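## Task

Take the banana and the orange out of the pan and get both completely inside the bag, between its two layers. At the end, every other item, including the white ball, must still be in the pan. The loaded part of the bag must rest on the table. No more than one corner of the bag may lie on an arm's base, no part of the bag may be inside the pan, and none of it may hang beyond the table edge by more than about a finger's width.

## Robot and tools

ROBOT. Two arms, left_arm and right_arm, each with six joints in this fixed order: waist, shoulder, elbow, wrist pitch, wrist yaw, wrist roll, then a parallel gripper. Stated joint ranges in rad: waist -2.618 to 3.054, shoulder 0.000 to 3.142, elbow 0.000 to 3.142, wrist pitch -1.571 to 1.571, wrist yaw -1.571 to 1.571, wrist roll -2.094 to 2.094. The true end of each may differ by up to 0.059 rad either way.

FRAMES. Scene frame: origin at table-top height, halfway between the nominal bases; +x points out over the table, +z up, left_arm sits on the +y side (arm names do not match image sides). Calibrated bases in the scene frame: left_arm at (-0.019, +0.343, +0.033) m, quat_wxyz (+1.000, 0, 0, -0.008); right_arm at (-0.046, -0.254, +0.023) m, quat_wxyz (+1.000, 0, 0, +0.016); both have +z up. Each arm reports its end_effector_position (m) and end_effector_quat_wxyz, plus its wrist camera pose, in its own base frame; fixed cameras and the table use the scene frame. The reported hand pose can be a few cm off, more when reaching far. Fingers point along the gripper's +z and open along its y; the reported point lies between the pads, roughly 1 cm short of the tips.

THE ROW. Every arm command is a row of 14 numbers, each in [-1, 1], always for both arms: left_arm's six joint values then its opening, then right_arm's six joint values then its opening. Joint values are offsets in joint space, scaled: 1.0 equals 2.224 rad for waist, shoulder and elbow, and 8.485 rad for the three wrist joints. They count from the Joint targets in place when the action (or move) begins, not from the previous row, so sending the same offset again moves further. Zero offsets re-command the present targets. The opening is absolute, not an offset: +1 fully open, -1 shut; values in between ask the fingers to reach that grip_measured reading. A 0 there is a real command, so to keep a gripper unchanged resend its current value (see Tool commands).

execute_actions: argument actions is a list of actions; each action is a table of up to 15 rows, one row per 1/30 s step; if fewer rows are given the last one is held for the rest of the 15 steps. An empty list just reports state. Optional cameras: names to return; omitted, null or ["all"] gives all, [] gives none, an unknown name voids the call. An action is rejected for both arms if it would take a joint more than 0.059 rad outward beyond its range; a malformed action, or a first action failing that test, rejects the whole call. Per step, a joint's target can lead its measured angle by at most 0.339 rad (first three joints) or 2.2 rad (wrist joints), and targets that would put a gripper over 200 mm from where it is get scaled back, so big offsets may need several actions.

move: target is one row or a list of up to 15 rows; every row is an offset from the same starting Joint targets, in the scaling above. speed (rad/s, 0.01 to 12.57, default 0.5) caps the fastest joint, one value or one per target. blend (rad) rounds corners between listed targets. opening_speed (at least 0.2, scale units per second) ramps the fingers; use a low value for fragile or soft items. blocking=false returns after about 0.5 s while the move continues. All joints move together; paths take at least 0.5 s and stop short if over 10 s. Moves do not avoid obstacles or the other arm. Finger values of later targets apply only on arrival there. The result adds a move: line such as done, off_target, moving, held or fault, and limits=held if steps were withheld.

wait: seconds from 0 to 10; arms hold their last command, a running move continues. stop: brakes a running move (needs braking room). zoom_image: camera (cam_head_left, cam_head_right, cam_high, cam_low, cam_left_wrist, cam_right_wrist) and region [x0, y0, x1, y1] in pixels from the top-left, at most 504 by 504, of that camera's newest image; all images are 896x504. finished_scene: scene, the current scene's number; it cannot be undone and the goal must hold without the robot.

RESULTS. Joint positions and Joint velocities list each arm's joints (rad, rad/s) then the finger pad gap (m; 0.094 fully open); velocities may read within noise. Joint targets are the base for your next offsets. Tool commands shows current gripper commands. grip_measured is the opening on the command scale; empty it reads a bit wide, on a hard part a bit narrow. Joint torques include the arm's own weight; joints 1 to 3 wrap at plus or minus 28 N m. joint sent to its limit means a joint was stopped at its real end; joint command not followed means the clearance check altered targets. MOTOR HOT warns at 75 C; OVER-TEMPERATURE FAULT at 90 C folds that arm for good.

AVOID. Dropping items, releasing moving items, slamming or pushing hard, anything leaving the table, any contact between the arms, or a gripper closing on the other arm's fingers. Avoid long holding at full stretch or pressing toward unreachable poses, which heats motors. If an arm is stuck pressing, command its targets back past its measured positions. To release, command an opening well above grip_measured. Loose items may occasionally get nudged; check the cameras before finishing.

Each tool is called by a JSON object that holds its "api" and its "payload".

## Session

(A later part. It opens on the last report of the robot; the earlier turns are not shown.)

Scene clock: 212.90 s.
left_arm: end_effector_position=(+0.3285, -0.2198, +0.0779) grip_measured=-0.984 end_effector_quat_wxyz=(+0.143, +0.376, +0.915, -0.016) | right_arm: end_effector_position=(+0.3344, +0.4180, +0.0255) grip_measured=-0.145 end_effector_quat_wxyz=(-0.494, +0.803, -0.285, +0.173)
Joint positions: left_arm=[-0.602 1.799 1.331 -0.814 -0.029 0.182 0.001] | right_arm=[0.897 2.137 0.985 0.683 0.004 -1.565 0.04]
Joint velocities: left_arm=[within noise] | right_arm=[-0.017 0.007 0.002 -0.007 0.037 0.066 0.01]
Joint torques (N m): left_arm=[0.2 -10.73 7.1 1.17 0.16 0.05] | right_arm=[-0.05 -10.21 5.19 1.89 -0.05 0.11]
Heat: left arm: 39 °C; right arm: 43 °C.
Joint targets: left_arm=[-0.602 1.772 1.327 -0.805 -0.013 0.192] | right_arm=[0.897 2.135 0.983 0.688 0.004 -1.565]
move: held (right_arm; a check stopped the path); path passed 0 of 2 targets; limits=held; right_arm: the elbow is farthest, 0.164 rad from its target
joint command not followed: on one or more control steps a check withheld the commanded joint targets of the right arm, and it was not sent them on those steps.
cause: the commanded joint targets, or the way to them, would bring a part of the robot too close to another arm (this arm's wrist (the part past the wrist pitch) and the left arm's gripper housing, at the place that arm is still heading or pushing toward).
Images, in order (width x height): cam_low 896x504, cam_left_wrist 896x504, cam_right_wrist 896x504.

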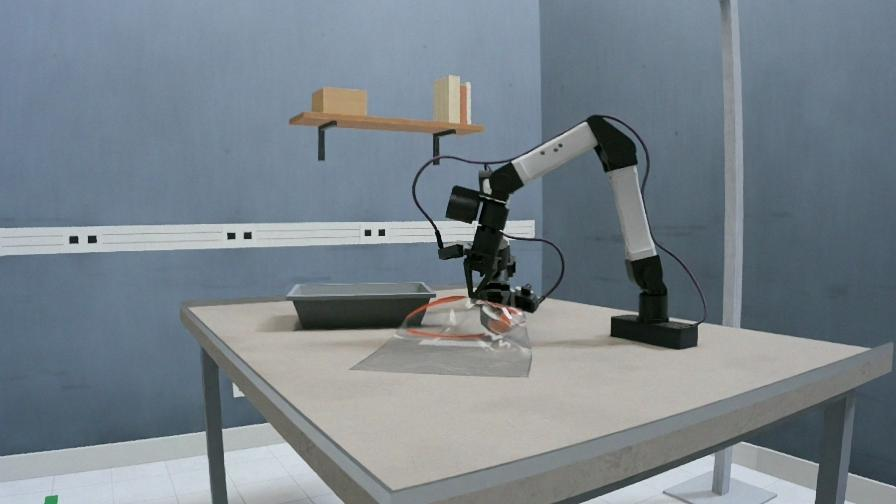

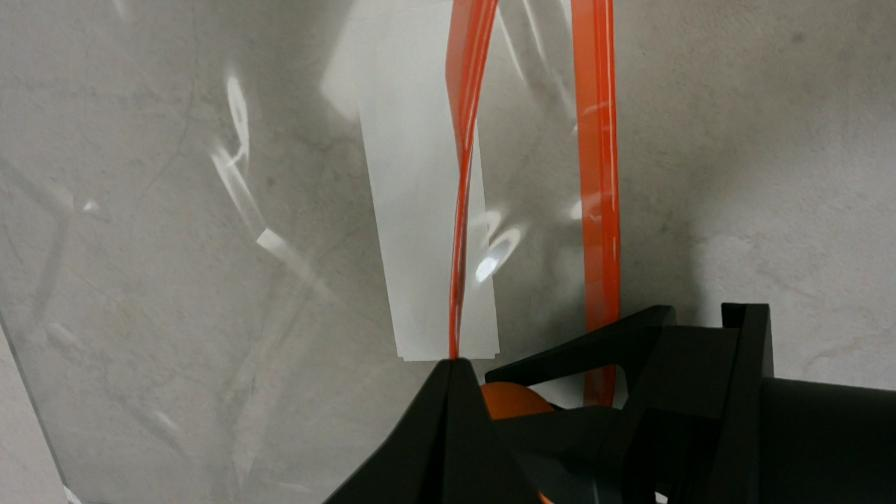

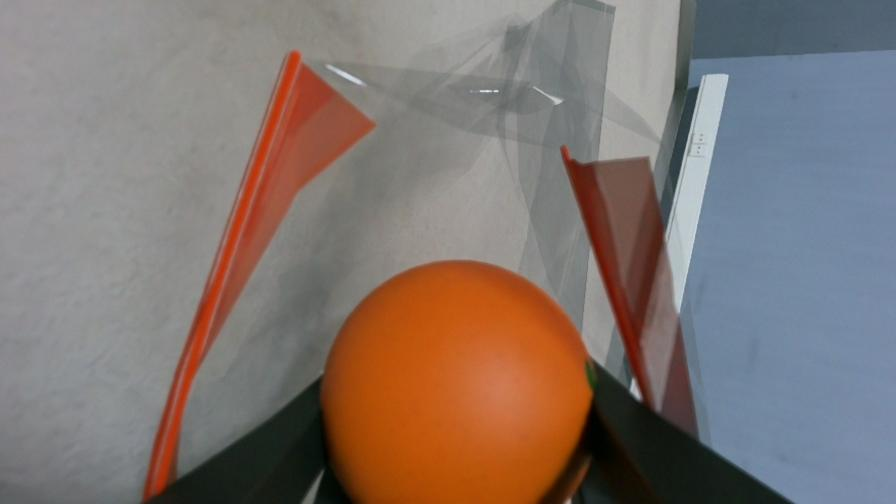

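{"api": "move", "payload": {"target": [0,-0.032,0,0.003,0,0,-1,0.018,0,0,0,0,0,-0.15], "speed": 0.15, "cameras": ["cam_right_wrist"]}}

{"api": "move", "payload": {"target": [[0,0,0,0,0,0,-1,0,0.0505,0.0746,-0.005,0,0,-0.15],[0,0,0,0,0,0,-1,0,0.0585,0.0746,-0.0045,0,0,-0.15]], "speed": [0.25,0.1], "cameras": ["cam_left_wrist","cam_right_wrist","cam_low"]}}

Scene clock: 214.37 s.
left_arm: end_effector_position=(+0.3342, -0.2237, +0.1075) grip_measured=-0.985 end_effector_quat_wxyz=(+0.190, +0.373, +0.908, -0.026) | right_arm: end_effector_position=(+0.3197, +0.4293, +0.0254) grip_measured=-0.150 end_effector_quat_wxyz=(-0.496, +0.808, -0.271, +0.164)
Joint positions: left_arm=[-0.602 1.726 1.331 -0.791 -0.029 0.182 0.001] | right_arm=[0.932 2.137 0.985 0.682 0.004 -1.565 0.04]
Joint velocities: left_arm=[within noise] | right_arm=[-0.002 -0.002 0.017 -0.022 -0.051 0.037 -0.004]
Joint torques (N m): left_arm=[0.23 -10.04 7.38 1.43 0.15 0.04] | right_arm=[0.59 -10.24 5.19 1.89 -0.05 0.11]
Heat: left arm: 39 °C; right arm: 43 °C.
Joint targets: left_arm=[-0.602 1.701 1.327 -0.779 -0.013 0.192] | right_arm=[0.937 2.135 0.983 0.689 0.004 -1.565]
move: done
Images, in order (width x height): cam_right_wrist 896x504.

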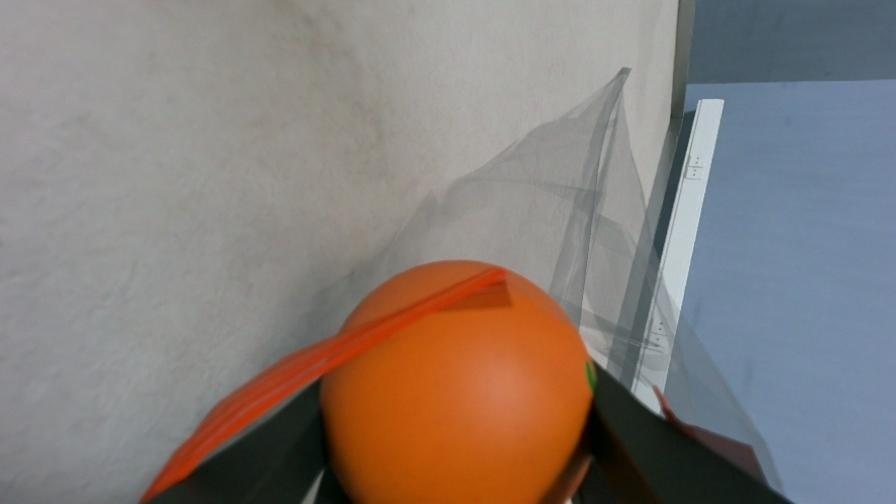

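Scene clock: 214.93 s.
left_arm: end_effector_position=(+0.3343, -0.2237, +0.1075) grip_measured=-0.985 end_effector_quat_wxyz=(+0.190, +0.373, +0.908, -0.026) | right_arm: end_effector_position=(+0.3219, +0.4323, +0.0223) grip_measured=-0.146 end_effector_quat_wxyz=(-0.494, +0.810, -0.271, +0.163)
Joint positions: left_arm=[-0.602 1.726 1.331 -0.791 -0.029 0.182 0.001] | right_arm=[0.932 2.153 1.006 0.67 0.004 -1.565 0.04]
Joint velocities: left_arm=[within noise] | right_arm=[0.012 -0.017 0.002 -0.037 -0.051 0.081 -0.004]
Joint torques (N m): left_arm=[0.23 -10.13 7.41 1.39 0.16 0.03] | right_arm=[-0.13 -10.36 5.2 1.85 -0.05 0.11]
Heat: left arm: 39 °C; right arm: 43 °C.
Joint targets: left_arm=[-0.602 1.701 1.327 -0.780 -0.013 0.192] | right_arm=[0.932 2.151 1.004 0.675 0.004 -1.565]
move: held (right_arm; a check stopped the path); path passed 0 of 2 targets; limits=held; right_arm: the elbow is farthest, 0.143 rad from its target
joint command not followed: on one or more control steps a check withheld the commanded joint targets of the right arm, and it was not sent them on those steps.
cause: the commanded joint targets, or the way to them, would bring a part of the robot too close to another arm (this arm's wrist (the part past the wrist pitch) and the left arm's gripper housing).
Images, in order (width x height): cam_low 896x504, cam_left_wrist 896x504, cam_right_wrist 896x504.

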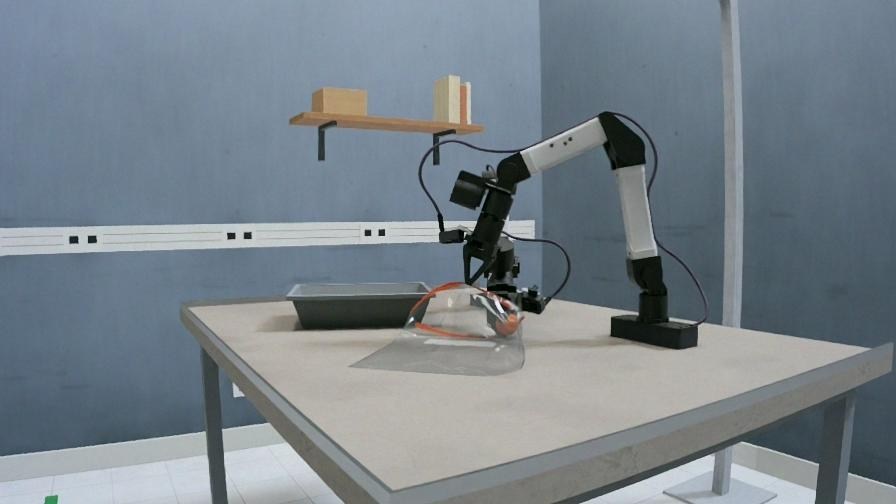

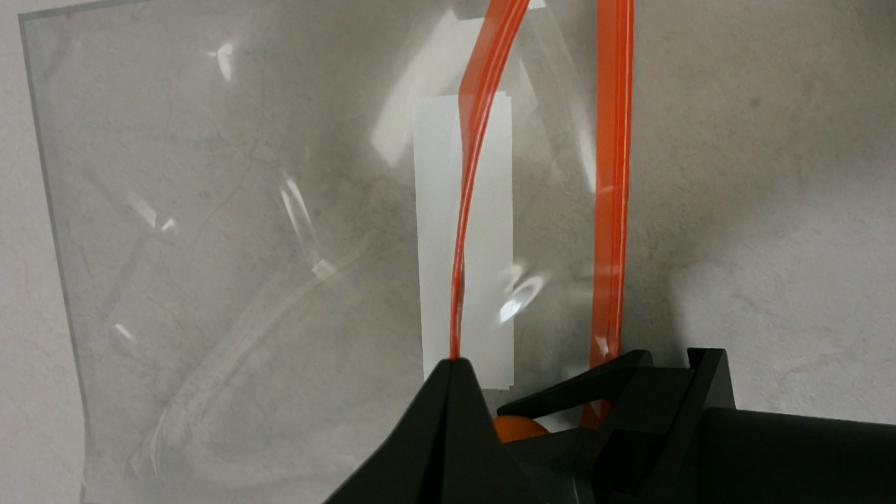

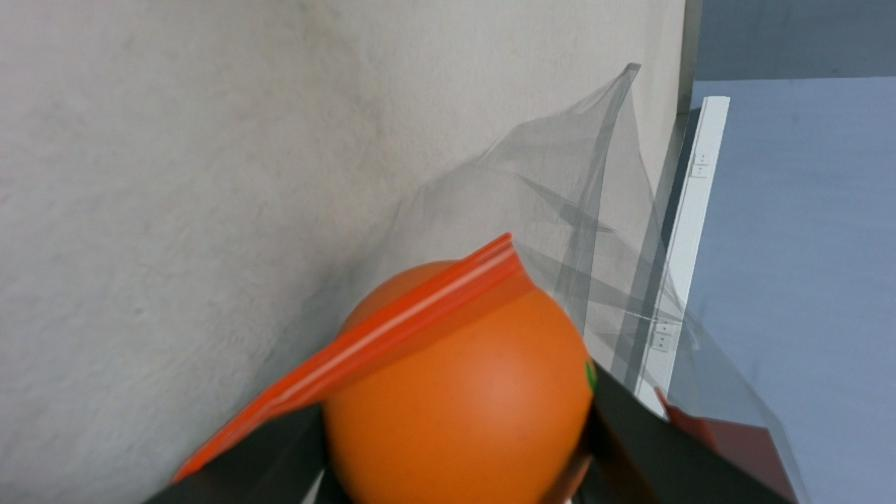

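{"api": "move", "payload": {"target": [0,0.193,0.264,-0.0713,0,0,-1,0,0,0,0,0,0,-0.15], "speed": 0.25, "cameras": ["cam_left_wrist","cam_right_wrist","cam_low"]}}

Scene clock: 218.60 s.
left_arm: end_effector_position=(+0.3348, -0.2241, +0.0996) grip_measured=-0.985 end_effector_quat_wxyz=(-0.007, +0.382, +0.924, +0.016) | right_arm: end_effector_position=(+0.3219, +0.4323, +0.0222) grip_measured=-0.145 end_effector_quat_wxyz=(-0.493, +0.810, -0.272, +0.163)
Joint positions: left_arm=[-0.602 2.111 1.893 -1.373 -0.029 0.182 0.001] | right_arm=[0.932 2.153 1.006 0.67 0.004 -1.565 0.04]
Joint velocities: within noise
Joint torques (N m): left_arm=[0.25 -9.32 9.1 0.22 0.16 0.04] | right_arm=[0.02 -10.36 5.23 1.88 -0.06 0.11]
Heat: left arm: 39 °C; right arm: 44 °C.
Joint targets: left_arm=[-0.602 2.130 1.914 -1.384 -0.013 0.192] | right_arm=[0.932 2.151 1.004 0.675 0.004 -1.565]
move: done
Images, in order (width x height): cam_low 896x504, cam_left_wrist 896x504, cam_right_wrist 896x504.

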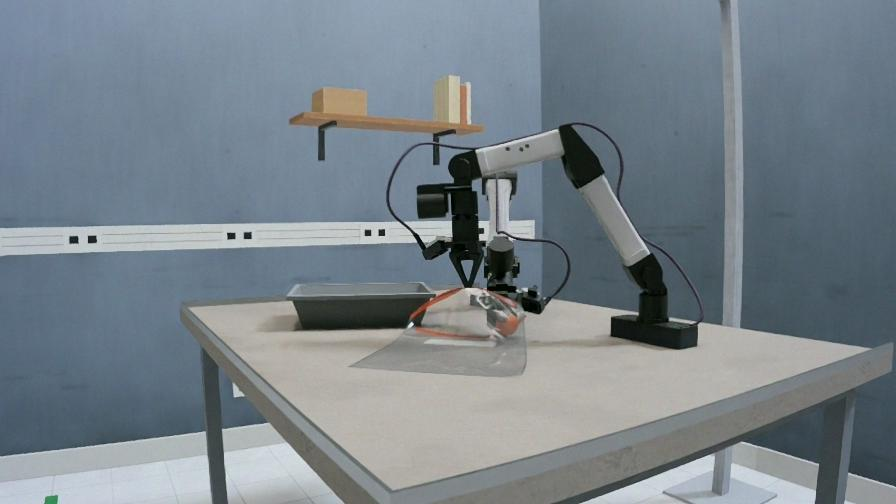

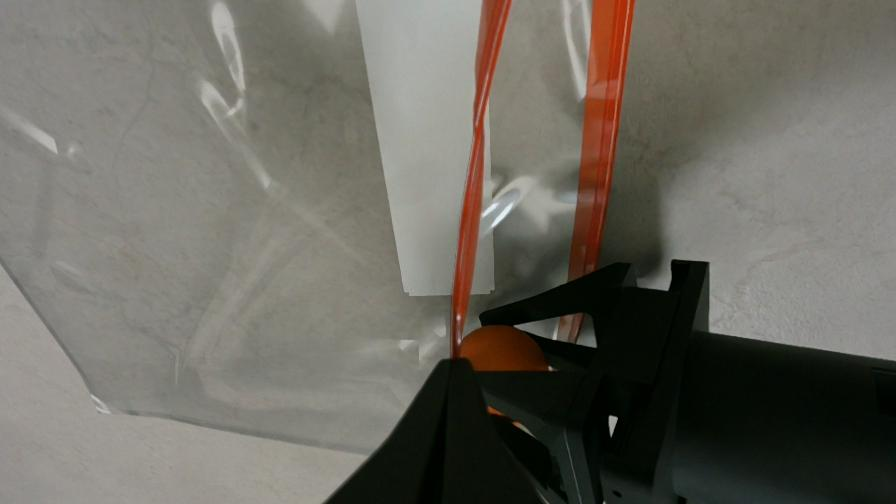

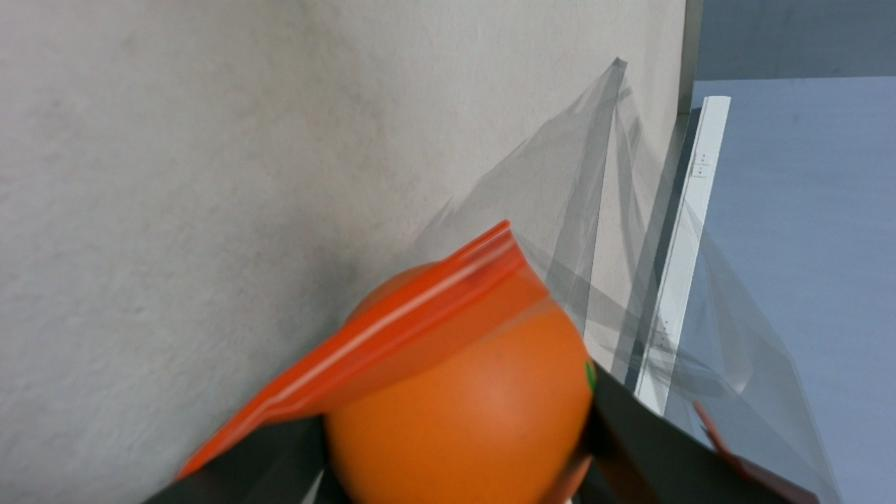

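{"api": "move", "payload": {"target": [[0,0,0,0,0,0,-1,0,0.0603,0.0985,-0.0078,0,0,-0.15],[0,0,0,0,0,0,-1,0,0.0657,0.0985,-0.0071,0,0,-0.15]], "speed": [0.2,0.1], "cameras": ["cam_left_wrist","cam_right_wrist","cam_low"]}}

Scene clock: 220.43 s.
left_arm: end_effector_position=(+0.3342, -0.2237, +0.0997) grip_measured=-0.985 end_effector_quat_wxyz=(-0.009, +0.382, +0.924, +0.017) | right_arm: end_effector_position=(+0.3458, +0.4645, +0.0124) grip_measured=-0.145 end_effector_quat_wxyz=(-0.495, +0.809, -0.271, +0.164)
Joint positions: left_arm=[-0.602 2.111 1.893 -1.377 -0.029 0.182 0.001] | right_arm=[0.932 2.284 1.2 0.609 0.004 -1.565 0.04]
Joint velocities: within noise
Joint torques (N m): left_arm=[0.24 -9.33 9.06 0.25 0.15 0.05] | right_arm=[0.03 -10.32 7.97 1.89 -0.05 0.11]
Heat: left arm: 39 °C; right arm: 44 °C.
Joint targets: left_arm=[-0.602 2.130 1.914 -1.384 -0.013 0.192] | right_arm=[0.932 2.298 1.223 0.615 0.004 -1.565]
move: done
Images, in order (width x height): cam_low 896x504, cam_left_wrist 896x504, cam_right_wrist 896x504.

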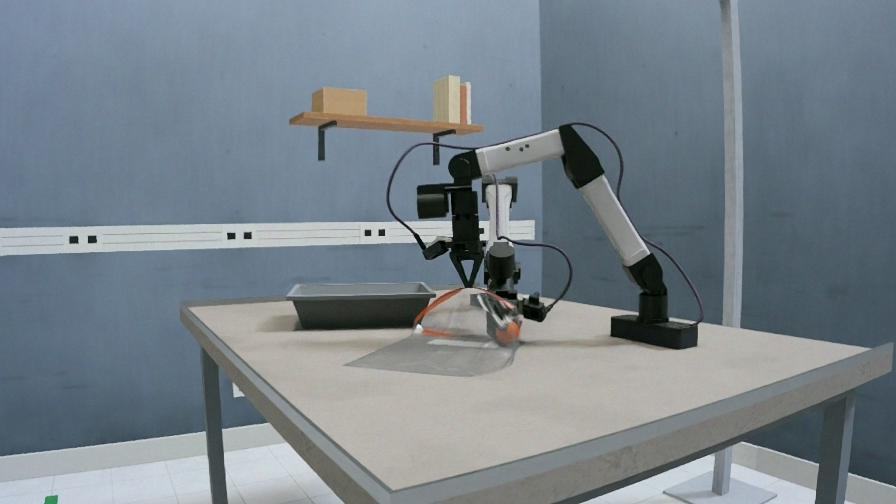

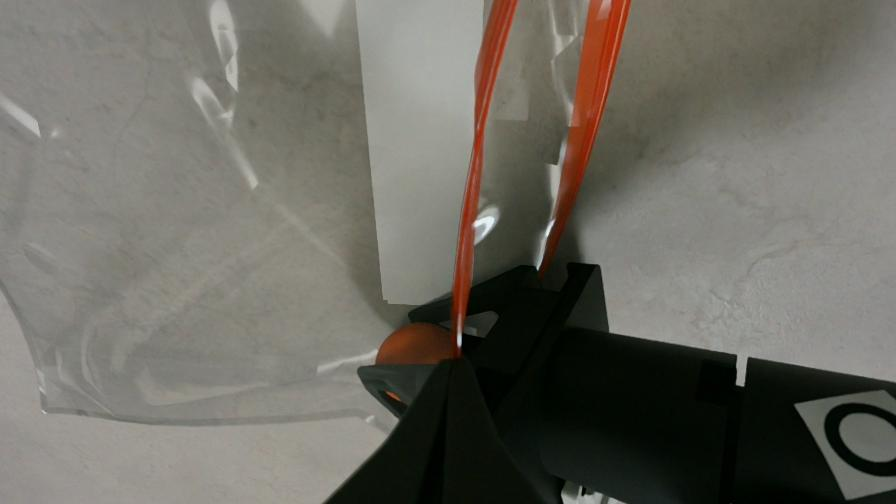

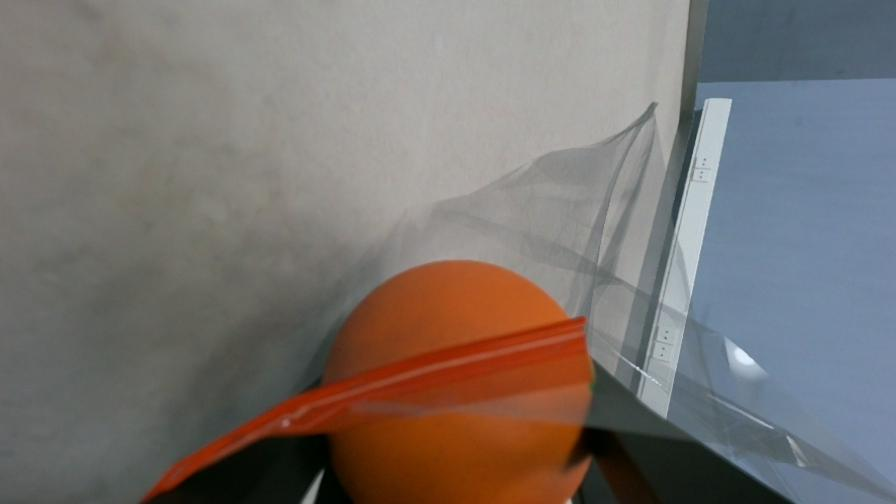

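{"api": "move", "payload": {"target": [0,0,0,0,0,0,-1,0,0.0,0,0,0,0,0.0], "opening_speed": 0.2, "cameras": ["cam_left_wrist","cam_right_wrist"]}}

Scene clock: 221.80 s.
left_arm: end_effector_position=(+0.3340, -0.2236, +0.0997) grip_measured=-0.985 end_effector_quat_wxyz=(-0.009, +0.382, +0.924, +0.017) | right_arm: end_effector_position=(+0.3467, +0.4657, +0.0148) grip_measured=-0.001 end_effector_quat_wxyz=(-0.498, +0.807, -0.271, +0.165)
Joint positions: left_arm=[-0.602 2.111 1.893 -1.377 -0.029 0.182 0.001] | right_arm=[0.932 2.284 1.202 0.616 0.004 -1.565 0.047]
Joint velocities: within noise
Joint torques (N m): left_arm=[0.21 -9.36 9.02 0.26 0.15 0.05] | right_arm=[0.03 -10.17 7.68 1.82 -0.06 0.11]
Heat: left arm: 39 °C; right arm: 44 °C.
Joint targets: left_arm=[-0.602 2.130 1.914 -1.384 -0.013 0.192] | right_arm=[0.932 2.298 1.223 0.615 0.004 -1.565]
move: done
Images, in order (width x height): cam_left_wrist 896x504, cam_right_wrist 896x504.

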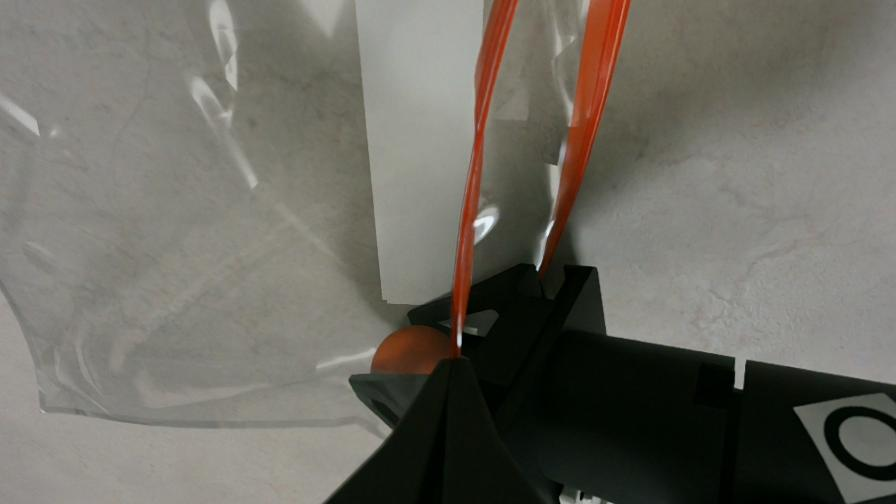

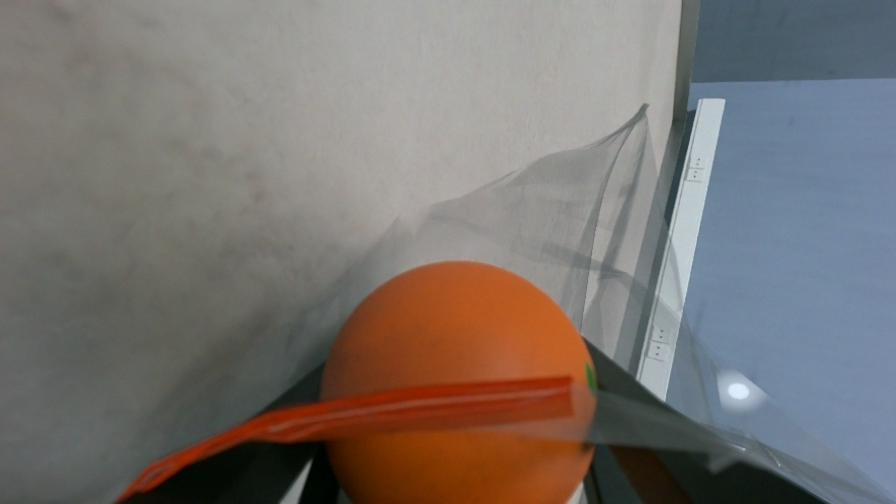

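{"api": "move", "payload": {"target": [0,0,0,0,0,0,-1,0,-0.006,0,0,0,0,0.16], "opening_speed": 0.2, "cameras": ["cam_left_wrist","cam_right_wrist"]}}

{"api": "move", "payload": {"target": [0,0,0,0,0,0,-1,0,-0.0657,-0.0985,0.0071,0,0,0.16], "speed": 0.15, "cameras": ["cam_left_wrist","cam_right_wrist"]}}

Scene clock: 223.07 s.
left_arm: end_effector_position=(+0.3340, -0.2236, +0.0997) grip_measured=-0.985 end_effector_quat_wxyz=(-0.009, +0.382, +0.924, +0.017) | right_arm: end_effector_position=(+0.3477, +0.4671, +0.0180) grip_measured=+0.158 end_effector_quat_wxyz=(-0.503, +0.804, -0.269, +0.167)
Joint positions: left_arm=[-0.602 2.111 1.893 -1.377 -0.029 0.182 0.001] | right_arm=[0.932 2.284 1.205 0.625 0.004 -1.565 0.054]
Joint velocities: within noise
Joint torques (N m): left_arm=[0.18 -9.35 9.02 0.26 0.16 0.05] | right_arm=[0.02 -11.37 7.46 1.73 -0.06 0.11]
Heat: left arm: 40 °C; right arm: 44 °C.
Joint targets: left_arm=[-0.602 2.130 1.914 -1.384 -0.013 0.192] | right_arm=[0.932 2.284 1.223 0.615 0.004 -1.565]
move: done
Images, in order (width x height): cam_left_wrist 896x504, cam_right_wrist 896x504.

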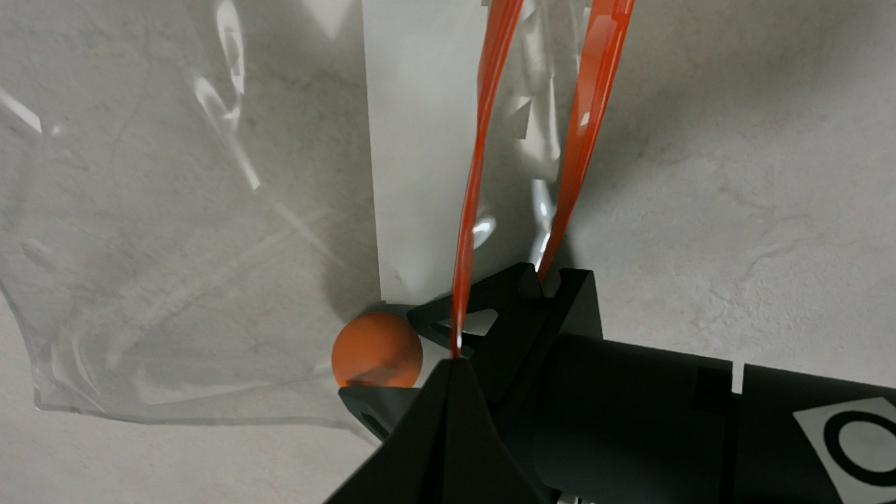

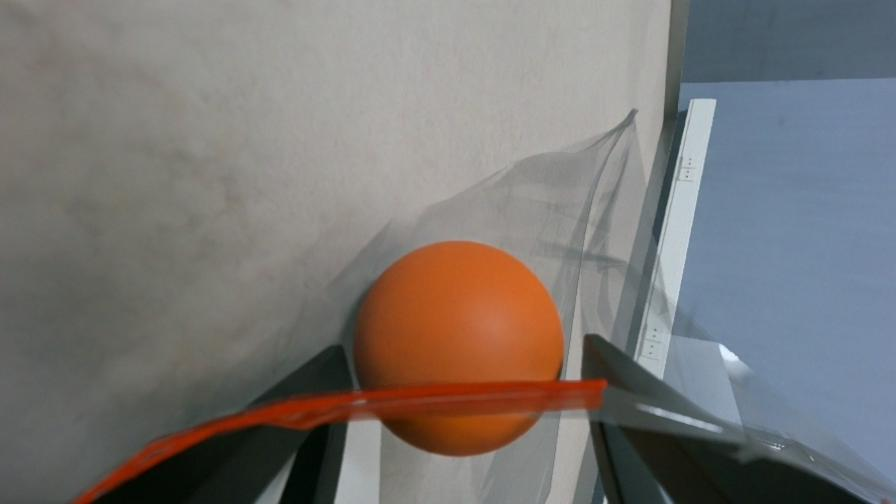

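Scene clock: 224.83 s.
left_arm: end_effector_position=(+0.3340, -0.2236, +0.0997) grip_measured=-0.985 end_effector_quat_wxyz=(-0.009, +0.382, +0.924, +0.017) | right_arm: end_effector_position=(+0.3233, +0.4342, +0.0169) grip_measured=+0.158 end_effector_quat_wxyz=(-0.494, +0.809, -0.271, +0.164)
Joint positions: left_arm=[-0.602 2.111 1.893 -1.377 -0.029 0.182 0.001] | right_arm=[0.932 2.177 1.014 0.687 0.004 -1.565 0.054]
Joint velocities: within noise
Joint torques (N m): left_arm=[0.2 -9.35 9.05 0.27 0.16 0.05] | right_arm=[0.01 -13.7 4.37 1.65 -0.06 0.11]
Heat: left arm: 40 °C; right arm: 44 °C.
Joint targets: left_arm=[-0.602 2.130 1.914 -1.384 -0.013 0.192] | right_arm=[0.932 2.138 1.004 0.675 0.004 -1.565]
move: off_target (right_arm); right_arm: the shoulder is farthest, 0.039 rad from its target
Images, in order (width x height): cam_left_wrist 896x504, cam_right_wrist 896x504.

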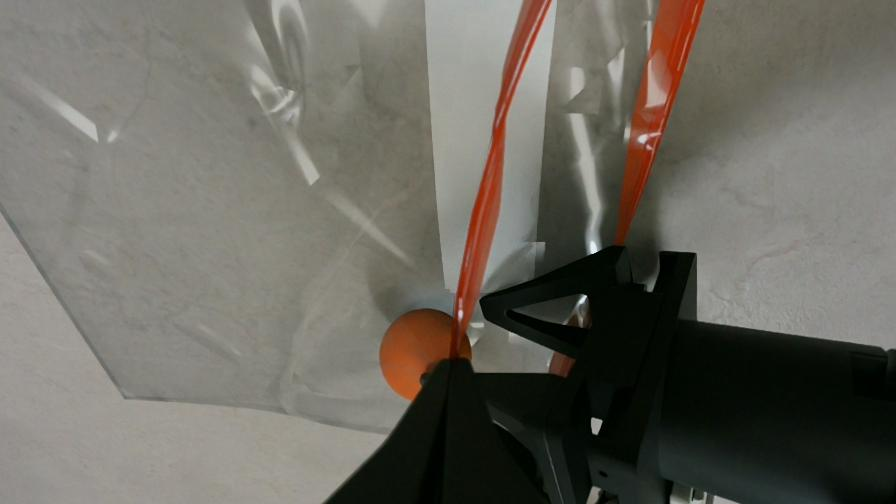

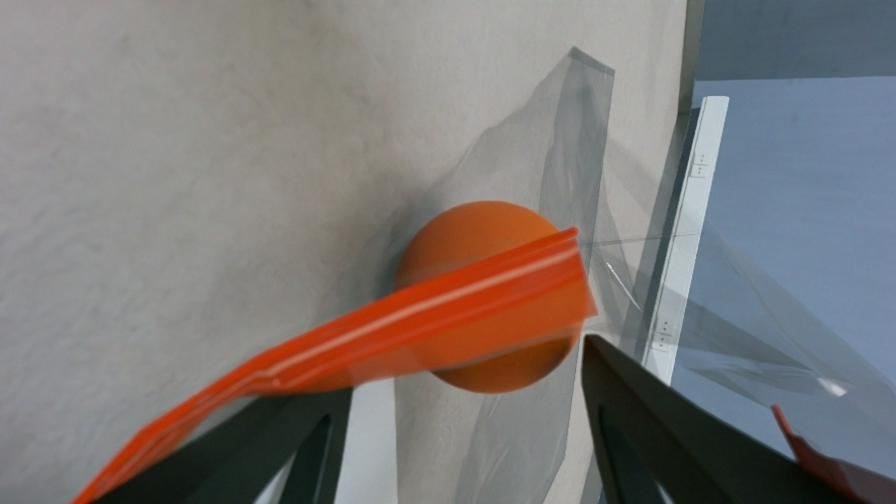

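{"api": "move", "payload": {"target": [[0,0,0,0,0,0,-1,-0.007,-0.107,-0.159,0.0171,0,0,0.16],[0,0,0,0,0,0,-1,-0.0126,-0.179,-0.3255,0.0395,0,0,0.16]], "speed": 0.3}}

Scene clock: 229.87 s.
left_arm: end_effector_position=(+0.3340, -0.2236, +0.0997) grip_measured=-0.985 end_effector_quat_wxyz=(-0.009, +0.382, +0.924, +0.016) | right_arm: end_effector_position=(+0.2263, +0.2909, +0.0159) grip_measured=+0.159 end_effector_quat_wxyz=(-0.484, +0.812, -0.281, +0.166)
Joint positions: left_arm=[-0.602 2.111 1.893 -1.377 -0.028 0.182 0.001] | right_arm=[0.911 1.769 0.283 0.989 0.004 -1.565 0.054]
Joint velocities: within noise
Joint torques (N m): left_arm=[0.23 -9.39 9.01 0.26 0.14 0.05] | right_arm=[-0.69 -7.98 3.41 2 -0.06 0.11]
Heat: left arm: 40 °C; right arm: 45 °C.
Joint targets: left_arm=[-0.602 2.130 1.914 -1.384 -0.013 0.192] | right_arm=[0.904 1.740 0.280 1.010 0.004 -1.565]
move: done

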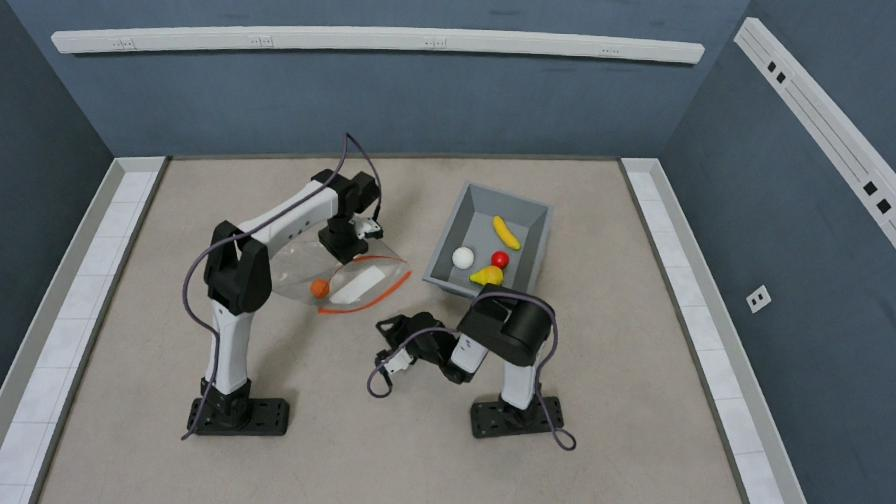

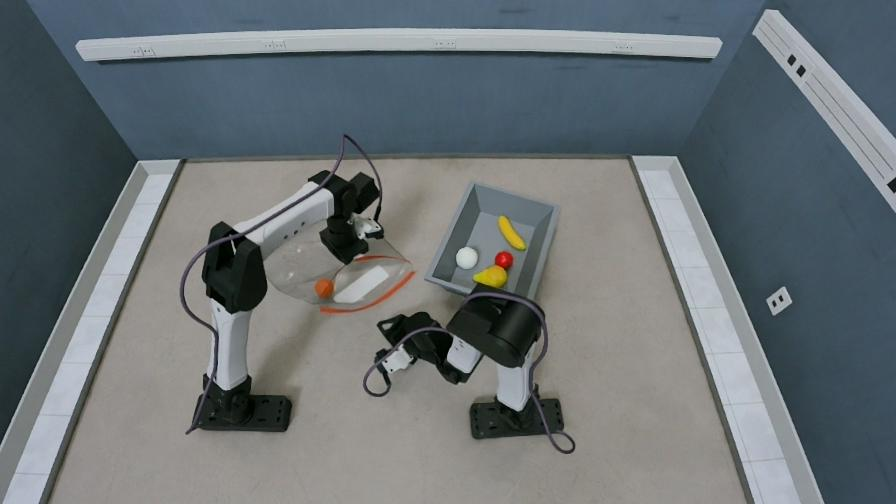

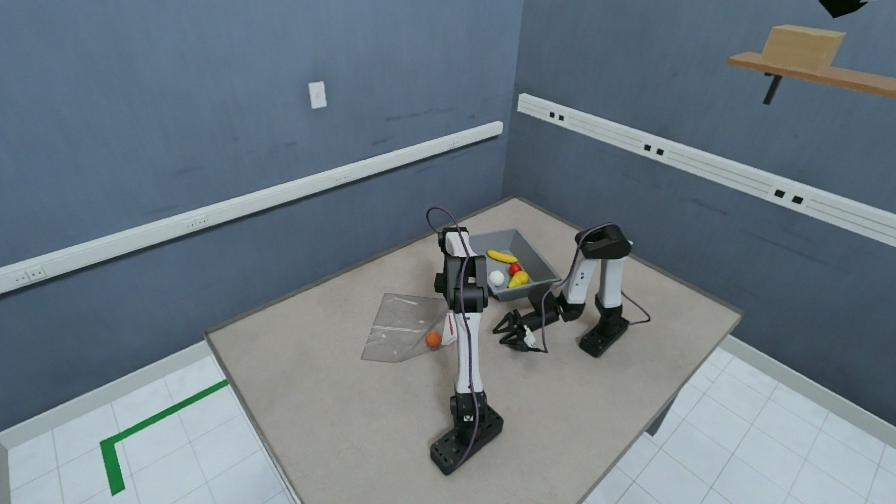

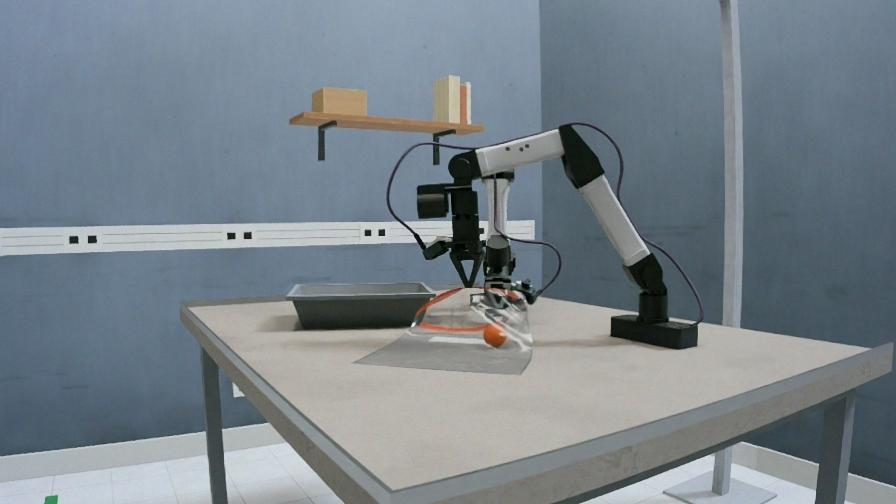

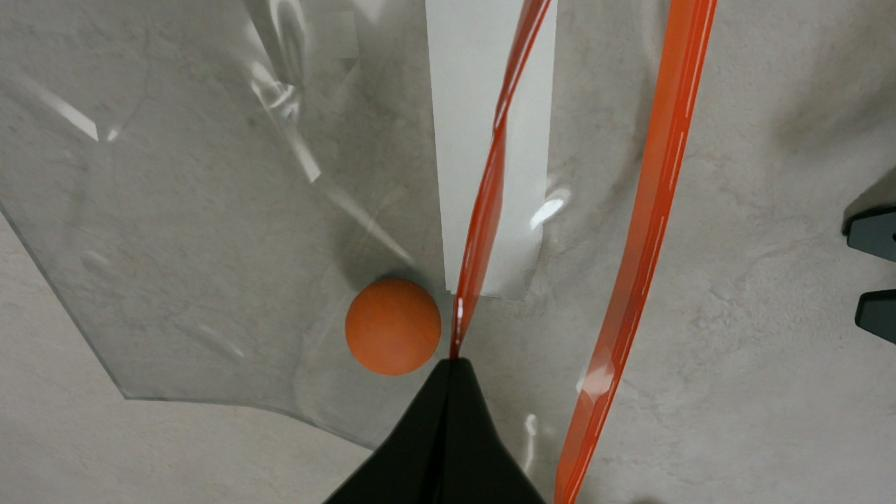

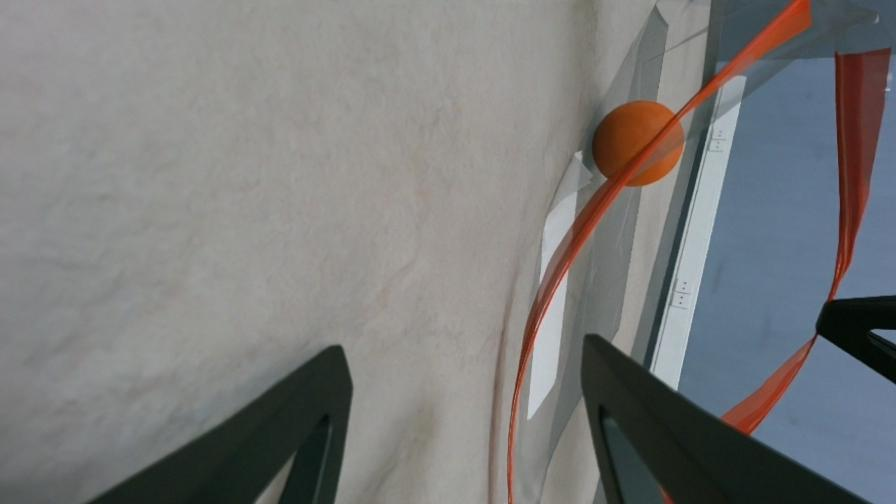

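{"api": "move", "payload": {"target": [[0,0,0,0,0,0,-1,0,-0.1529,0.054,-0.0483,0,0,0.17],[0,0,0,0,0,0,-1,-0.5405,-0.1978,0.3237,-0.178,-0.0471,0.1189,0.17],[0,0,0,0,0,0,-1,-0.5405,0.1439,0.5868,-0.1816,-0.0471,0.1189,0.17]], "speed": [0.6,1.0,0.9], "cameras": ["cam_right_wrist","cam_left_wrist"]}}

Scene clock: 236.03 s.
left_arm: end_effector_position=(+0.3340, -0.2236, +0.0997) grip_measured=-0.985 end_effector_quat_wxyz=(-0.009, +0.382, +0.924, +0.016) | right_arm: end_effector_position=(+0.5035, -0.0851, +0.0824) grip_measured=+0.169 end_effector_quat_wxyz=(+0.314, -0.177, +0.931, +0.059)
Joint positions: left_arm=[-0.602 2.111 1.893 -1.377 -0.028 0.182 0.001] | right_arm=[-0.294 2.056 1.558 -0.535 -0.385 -0.563 0.055]
Joint velocities: within noise
Joint torques (N m): left_arm=[0.24 -9.35 9.01 0.26 0.16 0.04] | right_arm=[-0.35 -10.41 9.4 1.24 -0.32 0.12]
Heat: left arm: 41 °C; right arm: 44 °C.
Joint targets: left_arm=[-0.602 2.130 1.914 -1.384 -0.013 0.192] | right_arm=[-0.298 2.060 1.585 -0.531 -0.396 -0.556]
move: done
Images, in order (width x height): cam_left_wrist 896x504, cam_right_wrist 896x504.

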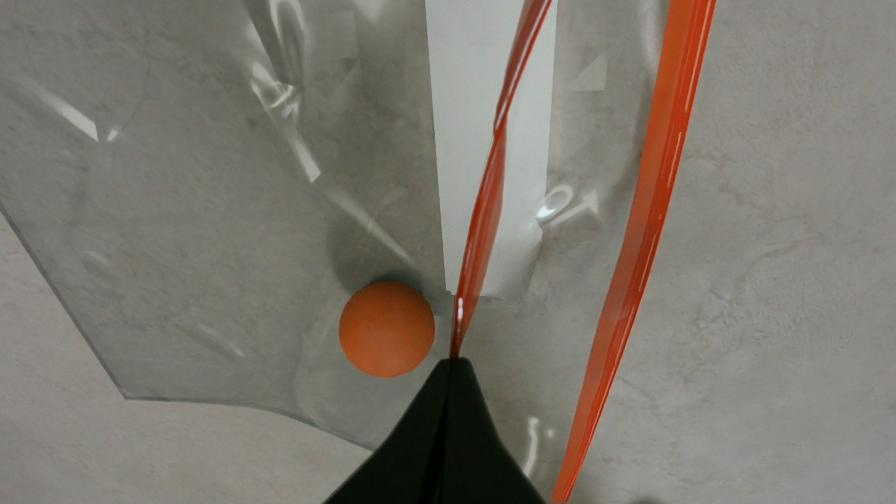

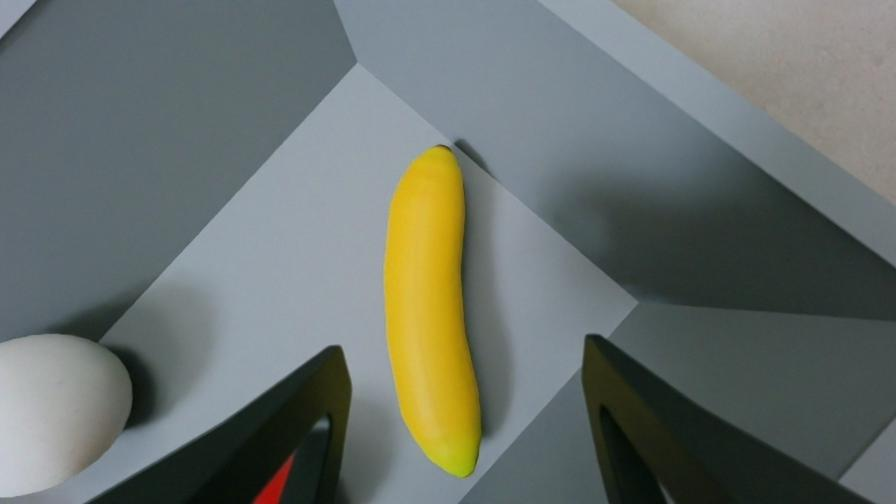

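{"api": "move", "payload": {"target": [0,0,0,0,0,0,-1,0.0274,0.0382,-0.0247,0.016,0.0031,0.0065,0.17], "speed": 0.3, "cameras": ["cam_right_wrist"]}}

Scene clock: 237.90 s.
left_arm: end_effector_position=(+0.3340, -0.2236, +0.0997) grip_measured=-0.985 end_effector_quat_wxyz=(-0.009, +0.382, +0.924, +0.016) | right_arm: end_effector_position=(+0.5197, -0.0617, +0.0467) grip_measured=+0.169 end_effector_quat_wxyz=(+0.315, -0.178, +0.930, +0.070)
Joint positions: left_arm=[-0.602 2.111 1.893 -1.377 -0.028 0.182 0.001] | right_arm=[-0.239 2.137 1.53 -0.413 -0.377 -0.509 0.055]
Joint velocities: within noise
Joint torques (N m): left_arm=[0.2 -9.35 9.06 0.27 0.14 0.04] | right_arm=[0.23 -10.55 6.68 1.37 -0.13 0.13]
Heat: left arm: 41 °C; right arm: 44 °C.
Joint targets: left_arm=[-0.602 2.130 1.914 -1.384 -0.013 0.192] | right_arm=[-0.237 2.145 1.530 -0.395 -0.369 -0.501]
move: done
Images, in order (width x height): cam_right_wrist 896x504.

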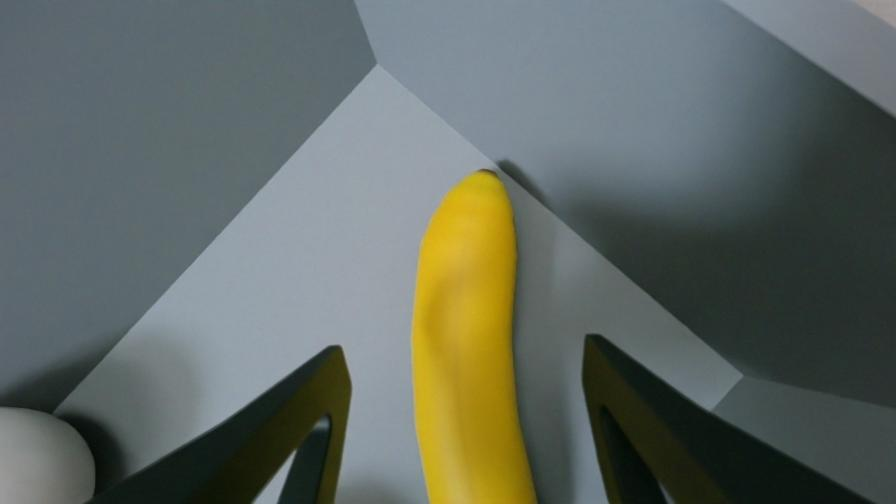

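{"api": "move", "payload": {"target": [0,0,0,0,0,0,-1,-0.0171,0.0099,-0.071,0.0206,-0.0018,-0.0034,0.17], "speed": 0.2, "cameras": ["cam_right_wrist"]}}

Scene clock: 239.87 s.
left_arm: end_effector_position=(+0.3340, -0.2236, +0.0997) grip_measured=-0.985 end_effector_quat_wxyz=(-0.009, +0.382, +0.924, +0.016) | right_arm: end_effector_position=(+0.5057, -0.0694, +0.0090) grip_measured=+0.169 end_effector_quat_wxyz=(+0.322, -0.175, +0.928, +0.064)
Joint positions: left_arm=[-0.602 2.111 1.893 -1.377 -0.028 0.182 0.001] | right_arm=[-0.262 2.15 1.377 -0.235 -0.381 -0.524 0.055]
Joint velocities: within noise
Joint torques (N m): left_arm=[0.23 -9.31 9.05 0.26 0.15 0.04] | right_arm=[-1.31 -9.47 5.82 1.43 -0.24 -0.02]
Heat: left arm: 41 °C; right arm: 44 °C.
Joint targets: left_arm=[-0.602 2.130 1.914 -1.384 -0.013 0.192] | right_arm=[-0.275 2.167 1.372 -0.220 -0.385 -0.530]
move: done
Images, in order (width x height): cam_right_wrist 896x504.

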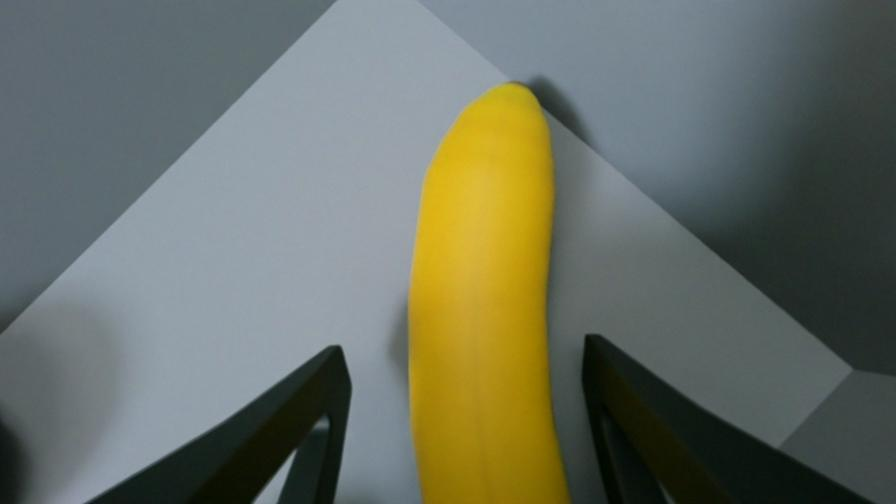

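{"api": "move", "payload": {"target": [0,0,0,0,0,0,-1,-0.003,0.0045,0,0.0008,0,0,0.17], "speed": 0.15, "cameras": []}}

{"api": "move", "payload": {"target": [0,0,0,0,0,0,-1,0,0,0,0,0,0,-0.3], "opening_speed": 0.3, "cameras": ["cam_right_wrist"]}}

Scene clock: 240.87 s.
left_arm: end_effector_position=(+0.3340, -0.2236, +0.0997) grip_measured=-0.985 end_effector_quat_wxyz=(-0.009, +0.382, +0.924, +0.016) | right_arm: end_effector_position=(+0.5066, -0.0726, +0.0063) grip_measured=+0.169 end_effector_quat_wxyz=(+0.323, -0.173, +0.928, +0.063)
Joint positions: left_arm=[-0.602 2.111 1.893 -1.377 -0.028 0.182 0.001] | right_arm=[-0.268 2.159 1.377 -0.224 -0.384 -0.525 0.055]
Joint velocities: within noise
Joint torques (N m): left_arm=[0.2 -9.33 9.02 0.26 0.15 0.05] | right_arm=[-1.29 -9.4 5.75 1.36 -0.22 -0.01]
Heat: left arm: 41 °C; right arm: 44 °C.
Joint targets: left_arm=[-0.602 2.130 1.914 -1.384 -0.013 0.192] | right_arm=[-0.282 2.177 1.372 -0.214 -0.385 -0.530]
move: done
No camera images: "cameras" was empty.

Scene clock: 242.63 s.
left_arm: end_effector_position=(+0.3340, -0.2236, +0.0997) grip_measured=-0.985 end_effector_quat_wxyz=(-0.009, +0.382, +0.924, +0.016) | right_arm: end_effector_position=(+0.5066, -0.0726, +0.0063) grip_measured=-0.299 end_effector_quat_wxyz=(+0.323, -0.173, +0.928, +0.063)
Joint positions: left_arm=[-0.602 2.111 1.893 -1.377 -0.028 0.182 0.001] | right_arm=[-0.268 2.159 1.377 -0.224 -0.384 -0.525 0.033]
Joint velocities: within noise
Joint torques (N m): left_arm=[0.17 -9.32 9.06 0.26 0.14 0.04] | right_arm=[-1.29 -9.42 5.75 1.36 -0.22 -0.01]
Heat: left arm: 41 °C; right arm: 45 °C.
Joint targets: left_arm=[-0.602 2.130 1.914 -1.384 -0.013 0.192] | right_arm=[-0.282 2.177 1.372 -0.214 -0.385 -0.530]
move: done
Images, in order (width x height): cam_right_wrist 896x504.

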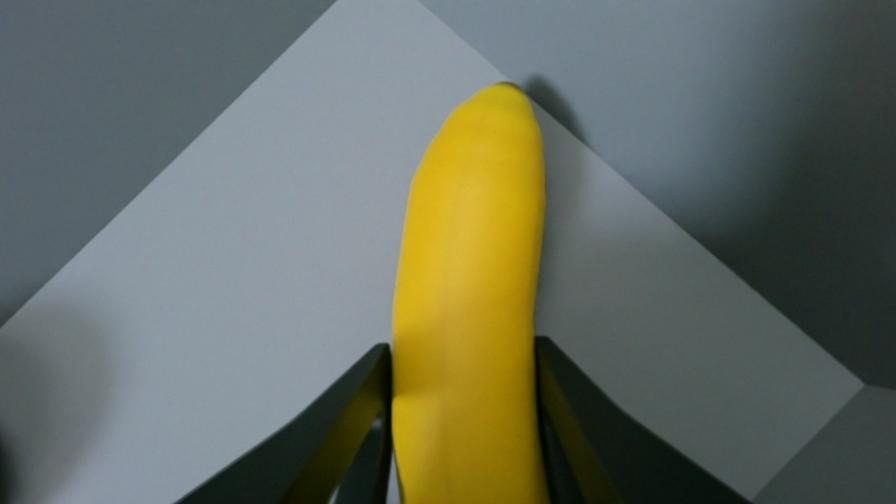

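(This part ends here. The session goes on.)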